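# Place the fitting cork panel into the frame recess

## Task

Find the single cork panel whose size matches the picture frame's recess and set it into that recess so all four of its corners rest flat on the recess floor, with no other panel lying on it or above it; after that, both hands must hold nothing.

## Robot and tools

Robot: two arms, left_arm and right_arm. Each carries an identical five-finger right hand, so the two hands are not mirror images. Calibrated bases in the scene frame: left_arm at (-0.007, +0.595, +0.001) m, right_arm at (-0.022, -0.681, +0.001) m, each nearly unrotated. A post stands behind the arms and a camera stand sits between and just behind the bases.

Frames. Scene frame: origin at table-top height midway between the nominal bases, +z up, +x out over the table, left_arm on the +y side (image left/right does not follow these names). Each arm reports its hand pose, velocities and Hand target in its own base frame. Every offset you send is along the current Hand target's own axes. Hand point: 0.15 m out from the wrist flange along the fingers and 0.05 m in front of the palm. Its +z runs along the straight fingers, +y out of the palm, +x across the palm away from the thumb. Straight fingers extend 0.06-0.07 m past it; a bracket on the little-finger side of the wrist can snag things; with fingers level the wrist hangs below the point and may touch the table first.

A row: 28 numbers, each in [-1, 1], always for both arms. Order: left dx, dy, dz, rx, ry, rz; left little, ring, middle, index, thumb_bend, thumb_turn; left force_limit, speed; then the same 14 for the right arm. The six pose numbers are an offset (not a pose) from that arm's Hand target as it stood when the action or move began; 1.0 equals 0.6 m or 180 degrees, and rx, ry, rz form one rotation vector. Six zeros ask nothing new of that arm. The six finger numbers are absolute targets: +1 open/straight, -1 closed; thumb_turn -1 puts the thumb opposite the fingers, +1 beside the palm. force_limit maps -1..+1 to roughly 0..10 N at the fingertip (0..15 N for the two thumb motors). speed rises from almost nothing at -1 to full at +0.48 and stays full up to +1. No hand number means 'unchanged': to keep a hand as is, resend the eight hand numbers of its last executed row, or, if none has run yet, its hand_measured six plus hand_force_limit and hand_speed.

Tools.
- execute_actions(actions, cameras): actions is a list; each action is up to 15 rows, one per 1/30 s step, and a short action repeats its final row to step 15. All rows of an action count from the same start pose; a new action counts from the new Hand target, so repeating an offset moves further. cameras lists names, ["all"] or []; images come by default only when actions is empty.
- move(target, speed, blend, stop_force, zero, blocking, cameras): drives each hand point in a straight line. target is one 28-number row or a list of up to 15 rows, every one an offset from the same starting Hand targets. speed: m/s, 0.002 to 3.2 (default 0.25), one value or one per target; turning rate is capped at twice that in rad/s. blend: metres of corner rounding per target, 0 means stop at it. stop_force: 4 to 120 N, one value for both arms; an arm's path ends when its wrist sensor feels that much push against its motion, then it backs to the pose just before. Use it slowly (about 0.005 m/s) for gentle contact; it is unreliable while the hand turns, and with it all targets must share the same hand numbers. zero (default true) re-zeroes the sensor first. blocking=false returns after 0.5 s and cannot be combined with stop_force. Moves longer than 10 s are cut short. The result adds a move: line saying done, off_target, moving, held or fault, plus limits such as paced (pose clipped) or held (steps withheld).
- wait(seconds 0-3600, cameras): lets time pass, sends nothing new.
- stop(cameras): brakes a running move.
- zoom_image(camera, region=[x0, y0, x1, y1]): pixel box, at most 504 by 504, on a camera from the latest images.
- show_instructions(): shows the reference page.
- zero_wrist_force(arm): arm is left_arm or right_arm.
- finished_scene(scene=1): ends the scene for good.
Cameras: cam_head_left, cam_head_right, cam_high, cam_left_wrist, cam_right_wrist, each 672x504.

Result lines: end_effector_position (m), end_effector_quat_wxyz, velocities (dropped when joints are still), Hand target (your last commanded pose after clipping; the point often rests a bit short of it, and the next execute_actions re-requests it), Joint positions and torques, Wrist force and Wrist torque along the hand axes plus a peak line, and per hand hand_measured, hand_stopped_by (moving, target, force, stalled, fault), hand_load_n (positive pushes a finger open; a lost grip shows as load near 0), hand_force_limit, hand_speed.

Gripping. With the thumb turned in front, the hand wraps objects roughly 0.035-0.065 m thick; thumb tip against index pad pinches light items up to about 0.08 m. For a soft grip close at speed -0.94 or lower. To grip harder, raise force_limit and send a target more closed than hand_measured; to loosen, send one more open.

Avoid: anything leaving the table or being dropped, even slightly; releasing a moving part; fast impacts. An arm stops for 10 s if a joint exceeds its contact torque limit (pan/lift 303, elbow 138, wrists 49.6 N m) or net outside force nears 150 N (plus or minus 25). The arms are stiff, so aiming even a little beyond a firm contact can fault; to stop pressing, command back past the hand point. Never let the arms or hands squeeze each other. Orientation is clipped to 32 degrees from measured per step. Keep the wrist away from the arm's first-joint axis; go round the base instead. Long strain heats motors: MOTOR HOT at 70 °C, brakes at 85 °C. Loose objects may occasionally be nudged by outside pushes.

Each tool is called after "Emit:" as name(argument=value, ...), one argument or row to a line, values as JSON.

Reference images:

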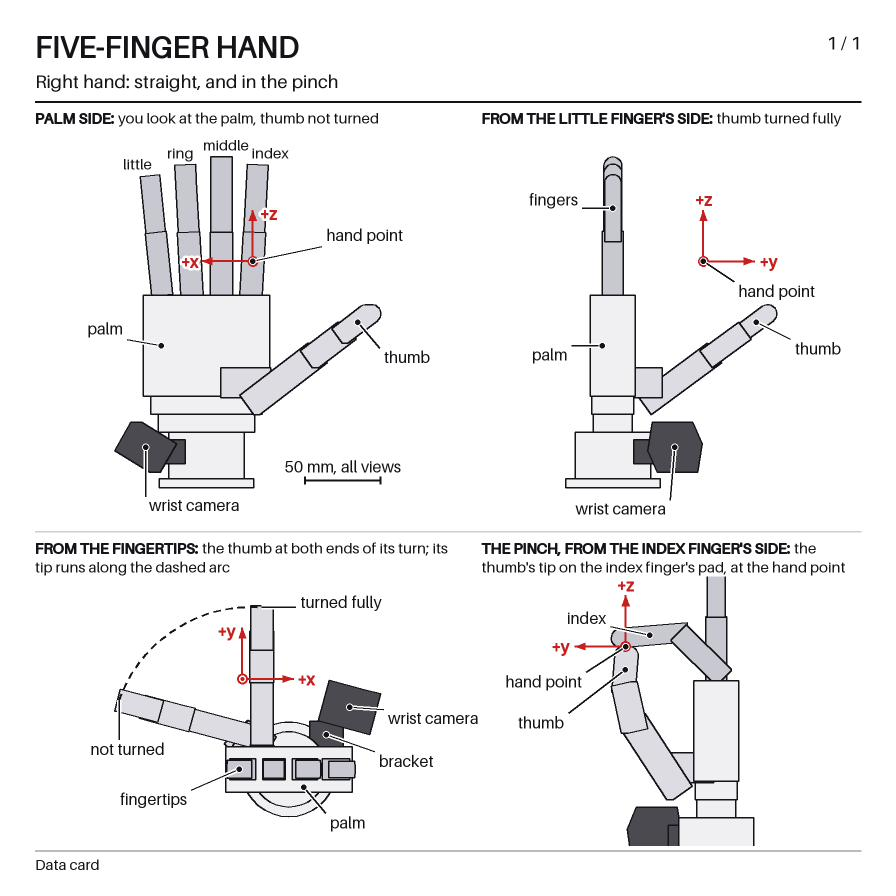

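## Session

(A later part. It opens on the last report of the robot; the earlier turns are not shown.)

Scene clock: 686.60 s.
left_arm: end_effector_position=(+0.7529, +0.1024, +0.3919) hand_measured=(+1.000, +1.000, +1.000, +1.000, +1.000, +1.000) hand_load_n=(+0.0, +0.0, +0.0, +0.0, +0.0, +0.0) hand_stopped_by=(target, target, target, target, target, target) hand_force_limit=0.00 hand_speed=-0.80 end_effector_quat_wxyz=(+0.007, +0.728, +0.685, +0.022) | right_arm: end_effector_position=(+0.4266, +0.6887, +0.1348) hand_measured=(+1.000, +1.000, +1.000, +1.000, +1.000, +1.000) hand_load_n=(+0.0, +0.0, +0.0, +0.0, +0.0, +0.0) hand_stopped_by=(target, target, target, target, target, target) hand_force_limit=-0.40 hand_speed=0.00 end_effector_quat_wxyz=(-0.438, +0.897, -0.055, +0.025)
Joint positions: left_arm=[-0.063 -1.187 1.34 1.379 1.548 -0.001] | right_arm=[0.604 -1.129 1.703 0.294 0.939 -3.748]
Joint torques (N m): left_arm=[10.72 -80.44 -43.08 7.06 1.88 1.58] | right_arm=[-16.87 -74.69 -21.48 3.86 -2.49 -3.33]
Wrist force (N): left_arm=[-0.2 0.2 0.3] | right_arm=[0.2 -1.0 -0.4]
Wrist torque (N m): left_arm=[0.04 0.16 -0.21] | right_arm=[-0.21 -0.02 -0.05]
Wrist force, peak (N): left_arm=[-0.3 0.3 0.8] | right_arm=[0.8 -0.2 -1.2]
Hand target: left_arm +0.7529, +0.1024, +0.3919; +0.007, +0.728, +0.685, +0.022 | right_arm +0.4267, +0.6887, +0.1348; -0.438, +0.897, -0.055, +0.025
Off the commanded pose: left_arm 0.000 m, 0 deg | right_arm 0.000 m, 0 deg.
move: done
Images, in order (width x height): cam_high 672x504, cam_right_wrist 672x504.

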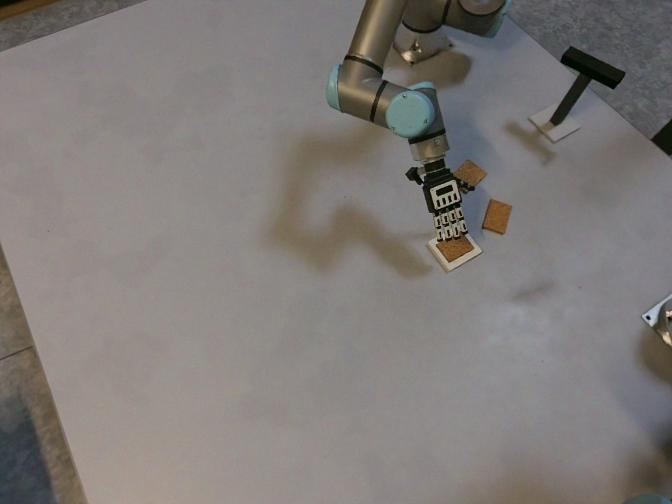

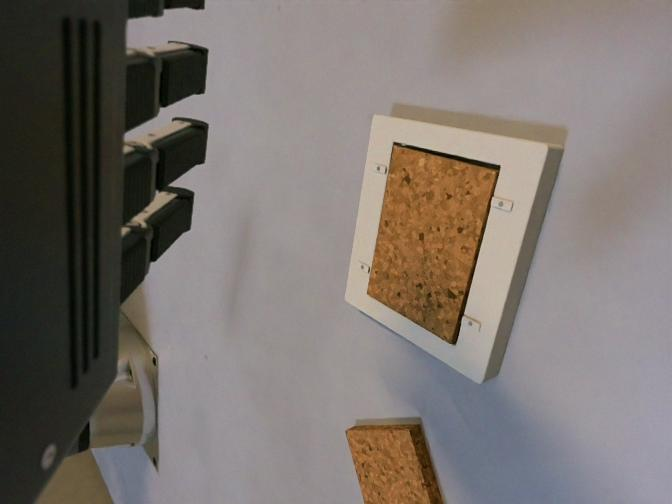

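Emit:
move(
  target=[
    [0,0,0,0,0,0,1,1,1,1,1,1,0,-0.8,-0.041,0.058,0.114,0,0,0,1,1,1,1,1,1,-0.4,0],
  ],
  cameras=["cam_right_wrist"],
  speed=0.1,
)

Emit:
zoom_image(
  camera="cam_right_wrist",
  region=[300, 60, 672, 430],
)

Scene clock: 702.23 s.
left_arm: end_effector_position=(+0.7529, +0.1024, +0.3919) hand_measured=(+1.000, +1.000, +1.000, +1.000, +1.000, +1.000) hand_load_n=(+0.0, +0.0, +0.0, +0.0, +0.0, +0.0) hand_stopped_by=(target, target, target, target, target, target) hand_force_limit=0.00 hand_speed=-0.80 end_effector_quat_wxyz=(+0.007, +0.728, +0.685, +0.022) | right_arm: end_effector_position=(+0.4060, +0.7238, +0.0655) hand_measured=(+1.000, +1.000, +1.000, +1.000, +1.000, +1.000) hand_load_n=(+0.0, +0.0, +0.0, -0.5, -0.5, +0.0) hand_stopped_by=(target, target, target, target, target, target) hand_force_limit=-0.40 hand_speed=0.00 end_effector_quat_wxyz=(-0.438, +0.897, -0.055, +0.025)
Joint positions: left_arm=[-0.063 -1.187 1.34 1.379 1.548 -0.001] | right_arm=[0.665 -1.048 1.716 0.168 0.979 -3.691]
Joint torques (N m): left_arm=[11.11 -81.05 -42.66 6.94 2.11 1.91] | right_arm=[17.97 -50.13 -32.03 -0.59 1.48 3.04]
Wrist force (N): left_arm=[-0.3 0.2 0.5] | right_arm=[0.5 -0.2 -0.5]
Wrist torque (N m): left_arm=[0.03 0.16 -0.22] | right_arm=[-0.06 -0.08 -0.35]
Wrist force, peak (N): left_arm=[-0.1 0.5 0.8] | right_arm=[0.9 -1.1 -1.6]
Hand target: left_arm +0.7529, +0.1024, +0.3919; +0.007, +0.728, +0.685, +0.022 | right_arm +0.4060, +0.7239, +0.0653; -0.438, +0.897, -0.055, +0.025
Off the commanded pose: left_arm 0.000 m, 0 deg | right_arm 0.000 m, 0 deg.
move: done

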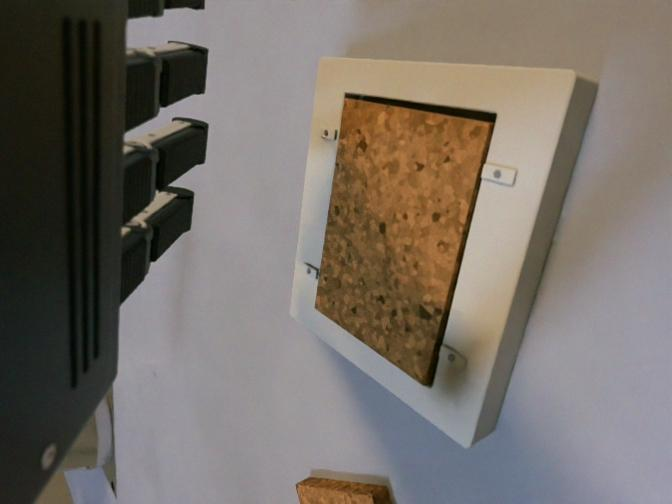

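Scaled by 1.355 from the camera's image (finer frame: 960x720).

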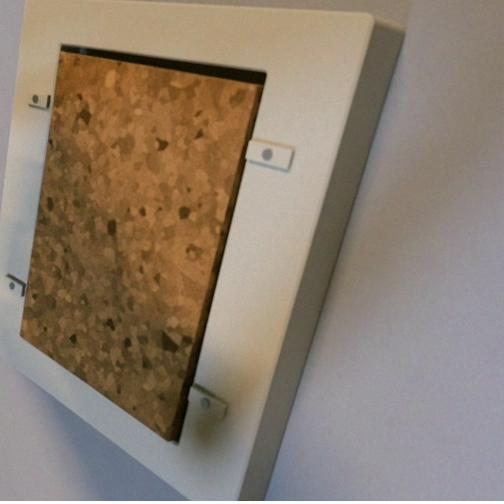

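Emit:
move(
  target=[
    [0,0,0,0,0,0,1,1,1,1,1,1,0,-0.8,0.0,0.09,-0.28,0,0,0,1,1,1,1,1,1,-0.4,0],
  ],
  cameras=["all"],
  speed=0.2,
)

Emit:
zoom_image(
  camera="cam_head_left",
  region=[380, 440, 444, 504],
)

Emit:
zoom_image(
  camera="cam_head_right",
  region=[374, 440, 438, 504],
)

Emit:
zoom_image(
  camera="cam_high",
  region=[420, 215, 490, 285],
)

Scene clock: 714.13 s.
left_arm: end_effector_position=(+0.7529, +0.1024, +0.3919) hand_measured=(+1.000, +1.000, +1.000, +1.000, +1.000, +1.000) hand_load_n=(+0.0, +0.0, +0.0, +0.0, +0.0, +0.0) hand_stopped_by=(target, target, target, target, target, target) hand_force_limit=0.00 hand_speed=-0.80 end_effector_quat_wxyz=(+0.007, +0.728, +0.685, +0.022) | right_arm: end_effector_position=(+0.3861, +0.5596, +0.1262) hand_measured=(+1.000, +1.000, +1.000, +1.000, +1.000, +1.000) hand_load_n=(+0.0, +0.0, +0.0, +0.0, +0.0, -0.5) hand_stopped_by=(target, target, target, target, target, target) hand_force_limit=-0.40 hand_speed=0.00 end_effector_quat_wxyz=(-0.438, +0.897, -0.055, +0.025)
Joint positions: left_arm=[-0.063 -1.187 1.34 1.379 1.548 -0.001] | right_arm=[0.448 -1.275 1.958 0.285 0.844 -3.907]
Joint torques (N m): left_arm=[10.49 -80.45 -42.39 6.95 1.84 1.94] | right_arm=[-16.12 -61.04 -19.17 4.66 -2.57 -2.79]
Wrist force (N): left_arm=[-0.3 0.4 0.6] | right_arm=[-0.4 -0.5 -0.7]
Wrist torque (N m): left_arm=[0.05 0.16 -0.21] | right_arm=[-0.11 0.05 -0.05]
Wrist force, peak (N): left_arm=[-0.6 0.8 0.6] | right_arm=[-0.9 -0.4 -1.5]
Hand target: left_arm +0.7529, +0.1024, +0.3919; +0.007, +0.728, +0.685, +0.022 | right_arm +0.3861, +0.5595, +0.1262; -0.438, +0.897, -0.055, +0.025
Off the commanded pose: left_arm 0.000 m, 0 deg | right_arm 0.000 m, 0 deg.
move: done

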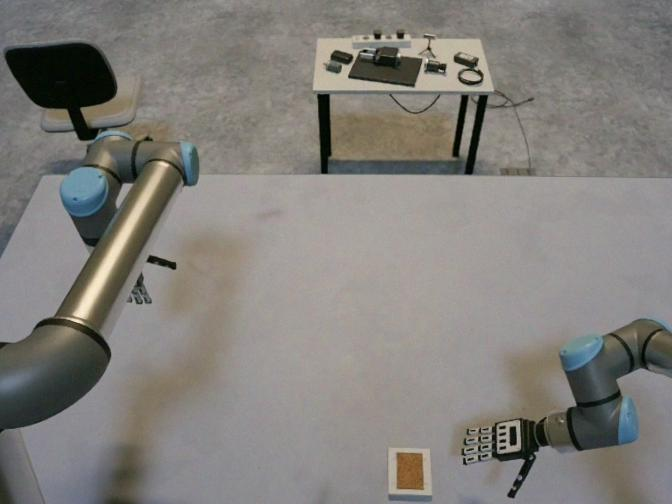

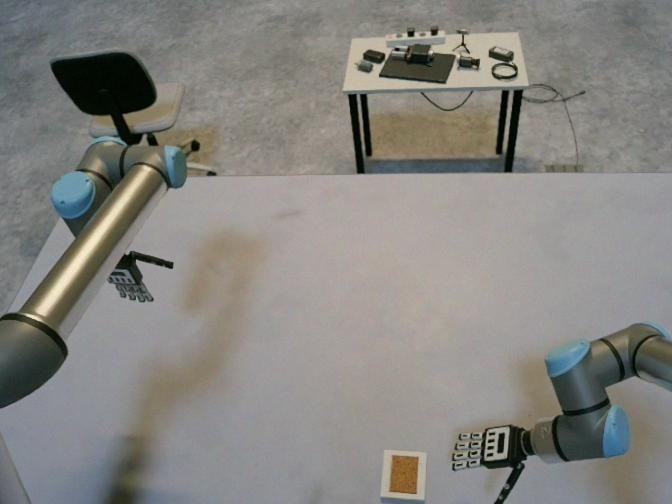

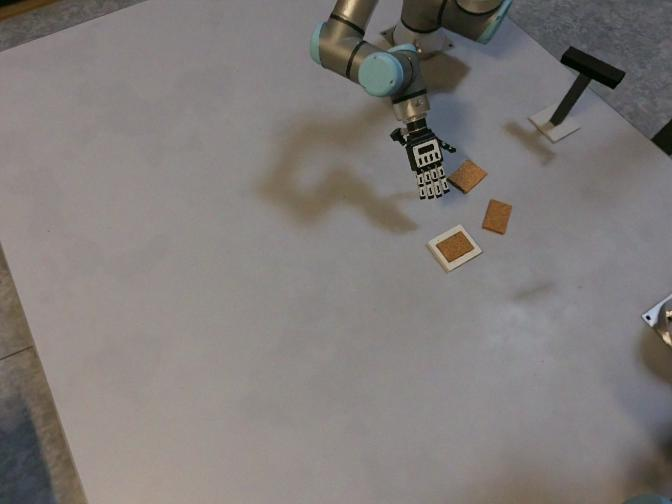

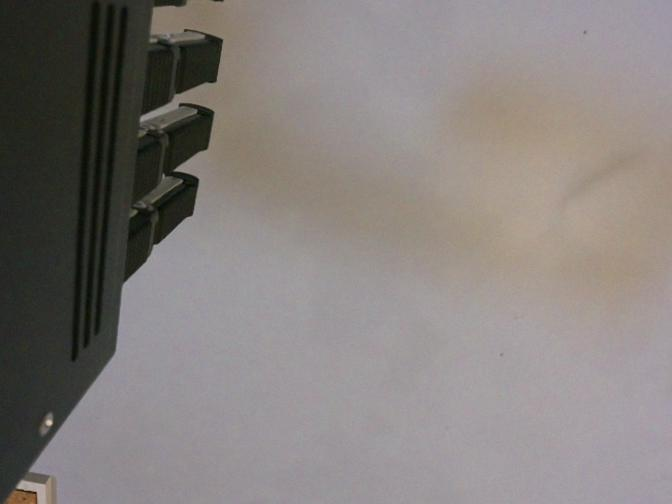

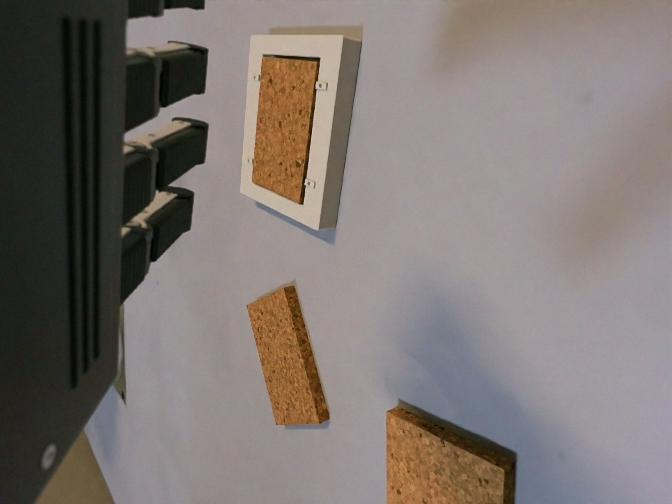

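Scaled by 7.875 from the camera's image (finer frame: 960x720).

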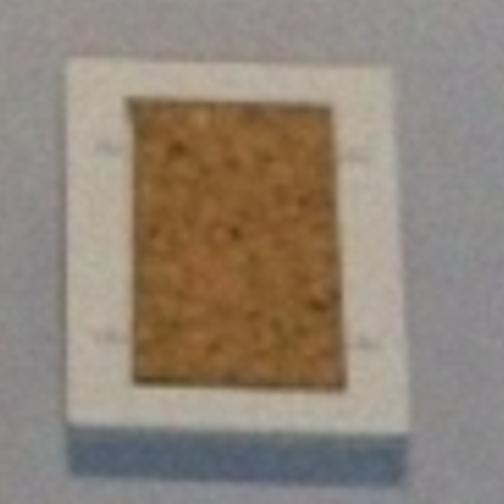

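Scaled by 7.875 from the camera's image (finer frame: 960x720).

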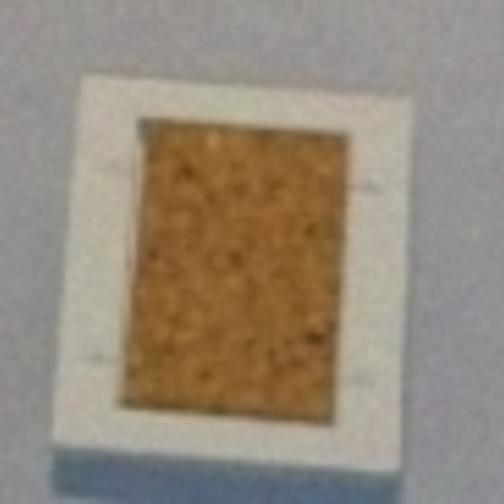

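Scaled by 7.200 from the camera's image (finer frame: 960x720).

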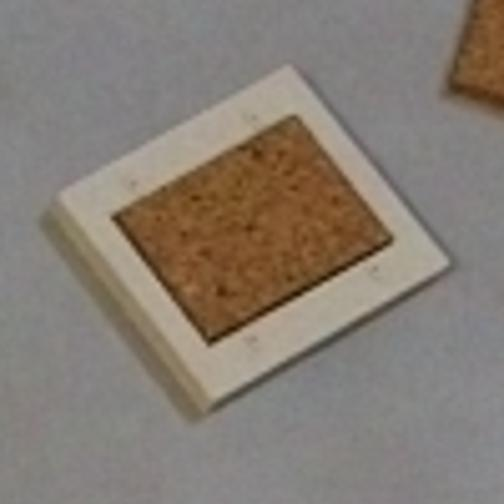

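Emit:
zoom_image(
  camera="cam_right_wrist",
  region=[225, 20, 385, 240],
)

Scaled by 2.291 from the camera's image (finer frame: 960x720).

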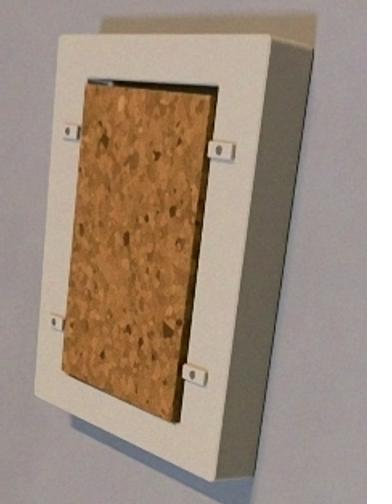

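Emit:
move(
  target=[
    [0,0,0,0,0,0,1,1,1,1,1,1,0,-0.8,-0.0095,-0.1878,0.2163,-0.2263,0.1491,-0.0556,1,1,1,1,1,1,-0.4,0],
  ],
  cameras=["cam_right_wrist"],
  speed=0.2,
)

Emit:
zoom_image(
  camera="cam_right_wrist",
  region=[200, 60, 600, 440],
)

Scene clock: 747.70 s.
left_arm: end_effector_position=(+0.7529, +0.1024, +0.3919) hand_measured=(+1.000, +1.000, +1.000, +1.000, +1.000, +1.000) hand_load_n=(+0.0, +0.0, +0.0, +0.0, +0.0, +0.0) hand_stopped_by=(target, target, target, target, target, target) hand_force_limit=0.00 hand_speed=-0.80 end_effector_quat_wxyz=(+0.007, +0.728, +0.685, +0.022) | right_arm: end_effector_position=(+0.4012, +0.7305, +0.1351) hand_measured=(+1.000, +1.000, +1.000, +1.000, +1.000, +1.000) hand_load_n=(+0.0, +0.0, +0.0, +0.0, +0.0, +0.0) hand_stopped_by=(target, target, target, target, target, target) hand_force_limit=-0.40 hand_speed=0.00 end_effector_quat_wxyz=(-0.073, +0.963, -0.082, +0.245)
Joint positions: left_arm=[-0.063 -1.187 1.34 1.379 1.548 -0.001] | right_arm=[0.971 -0.899 1.299 0.782 1.92 -3.641]
Joint torques (N m): left_arm=[8.89 -81.22 -42.89 6.9 1.82 1.82] | right_arm=[16.86 -66.4 -45.21 4.48 2.96 2.78]
Wrist force (N): left_arm=[0.0 0.3 0.4] | right_arm=[0.2 -0.2 -0.1]
Wrist torque (N m): left_arm=[0.05 0.13 -0.19] | right_arm=[-0.04 -0.07 -0.24]
Wrist force, peak (N): left_arm=[-0.4 0.5 0.7] | right_arm=[-0.8 -0.9 -1.1]
Hand target: left_arm +0.7529, +0.1024, +0.3919; +0.007, +0.728, +0.685, +0.022 | right_arm +0.4012, +0.7306, +0.1351; -0.073, +0.963, -0.082, +0.245
Off the commanded pose: left_arm 0.000 m, 0 deg | right_arm 0.000 m, 0 deg.
move: done

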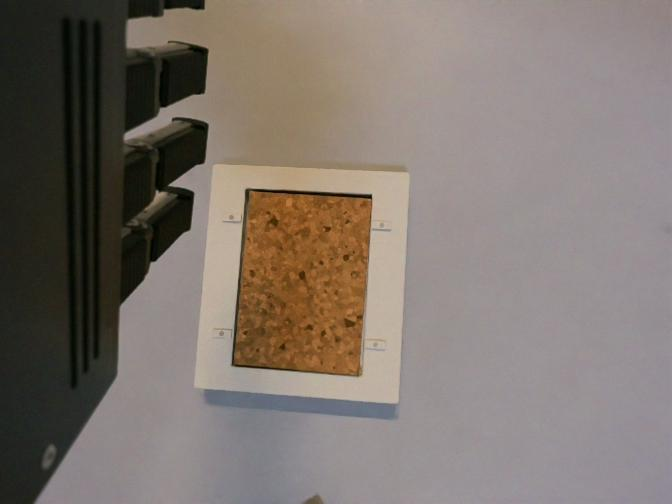

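Scaled by 1.260 from the camera's image (finer frame: 960x720).

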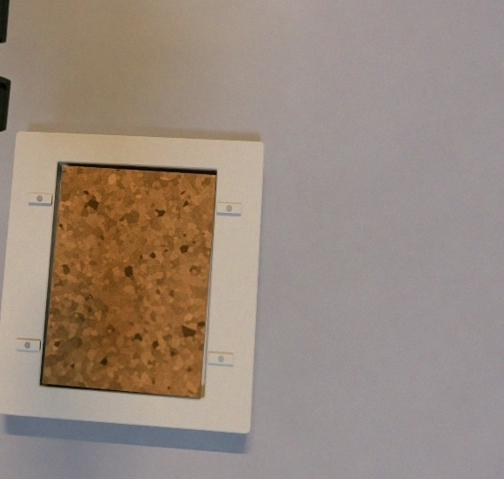

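Emit:
zoom_image(
  camera="cam_right_wrist",
  region=[300, 160, 420, 280],
)

Emit:
zoom_image(
  camera="cam_right_wrist",
  region=[300, 290, 420, 410],
)

Emit:
zoom_image(
  camera="cam_right_wrist",
  region=[190, 290, 310, 410],
)

Emit:
zoom_image(
  camera="cam_right_wrist",
  region=[190, 160, 310, 280],
)

Scaled by 4.200 from the camera's image (finer frame: 960x720).

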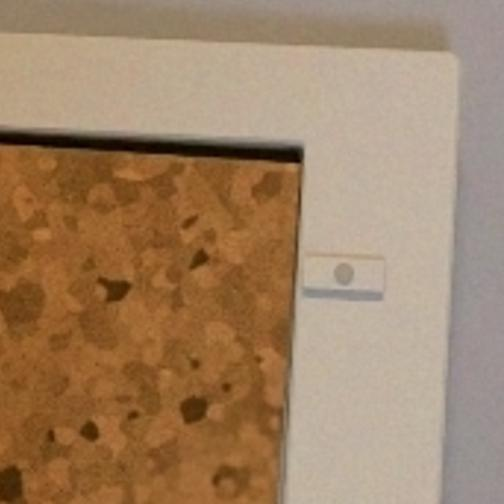

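Scaled by 4.200 from the camera's image (finer frame: 960x720).

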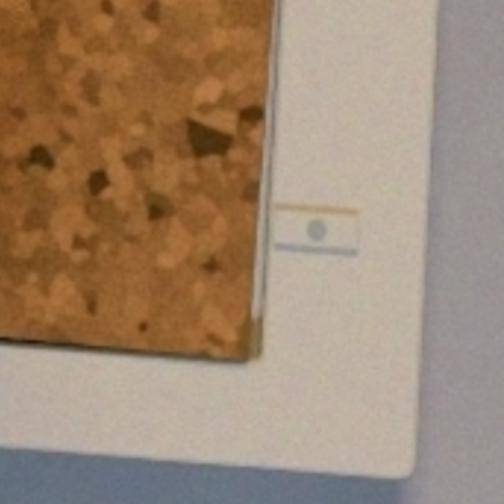

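Scaled by 4.200 from the camera's image (finer frame: 960x720).

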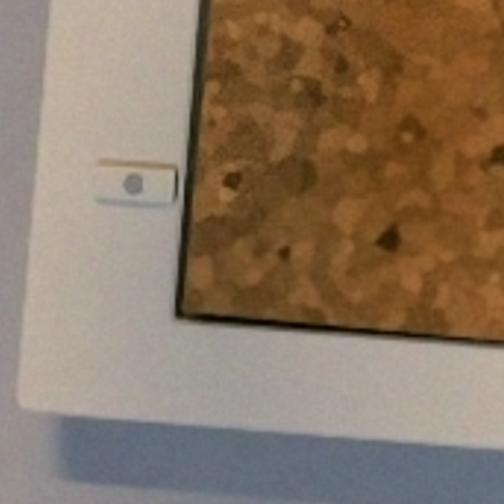

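Scaled by 4.200 from the camera's image (finer frame: 960x720).

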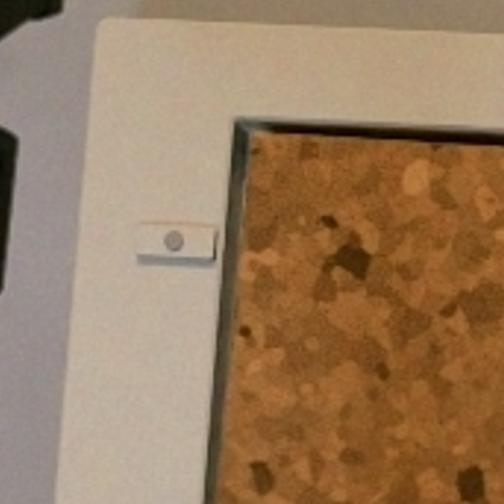

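Emit:
finished_scene(
)

The scene is finished: the task was done.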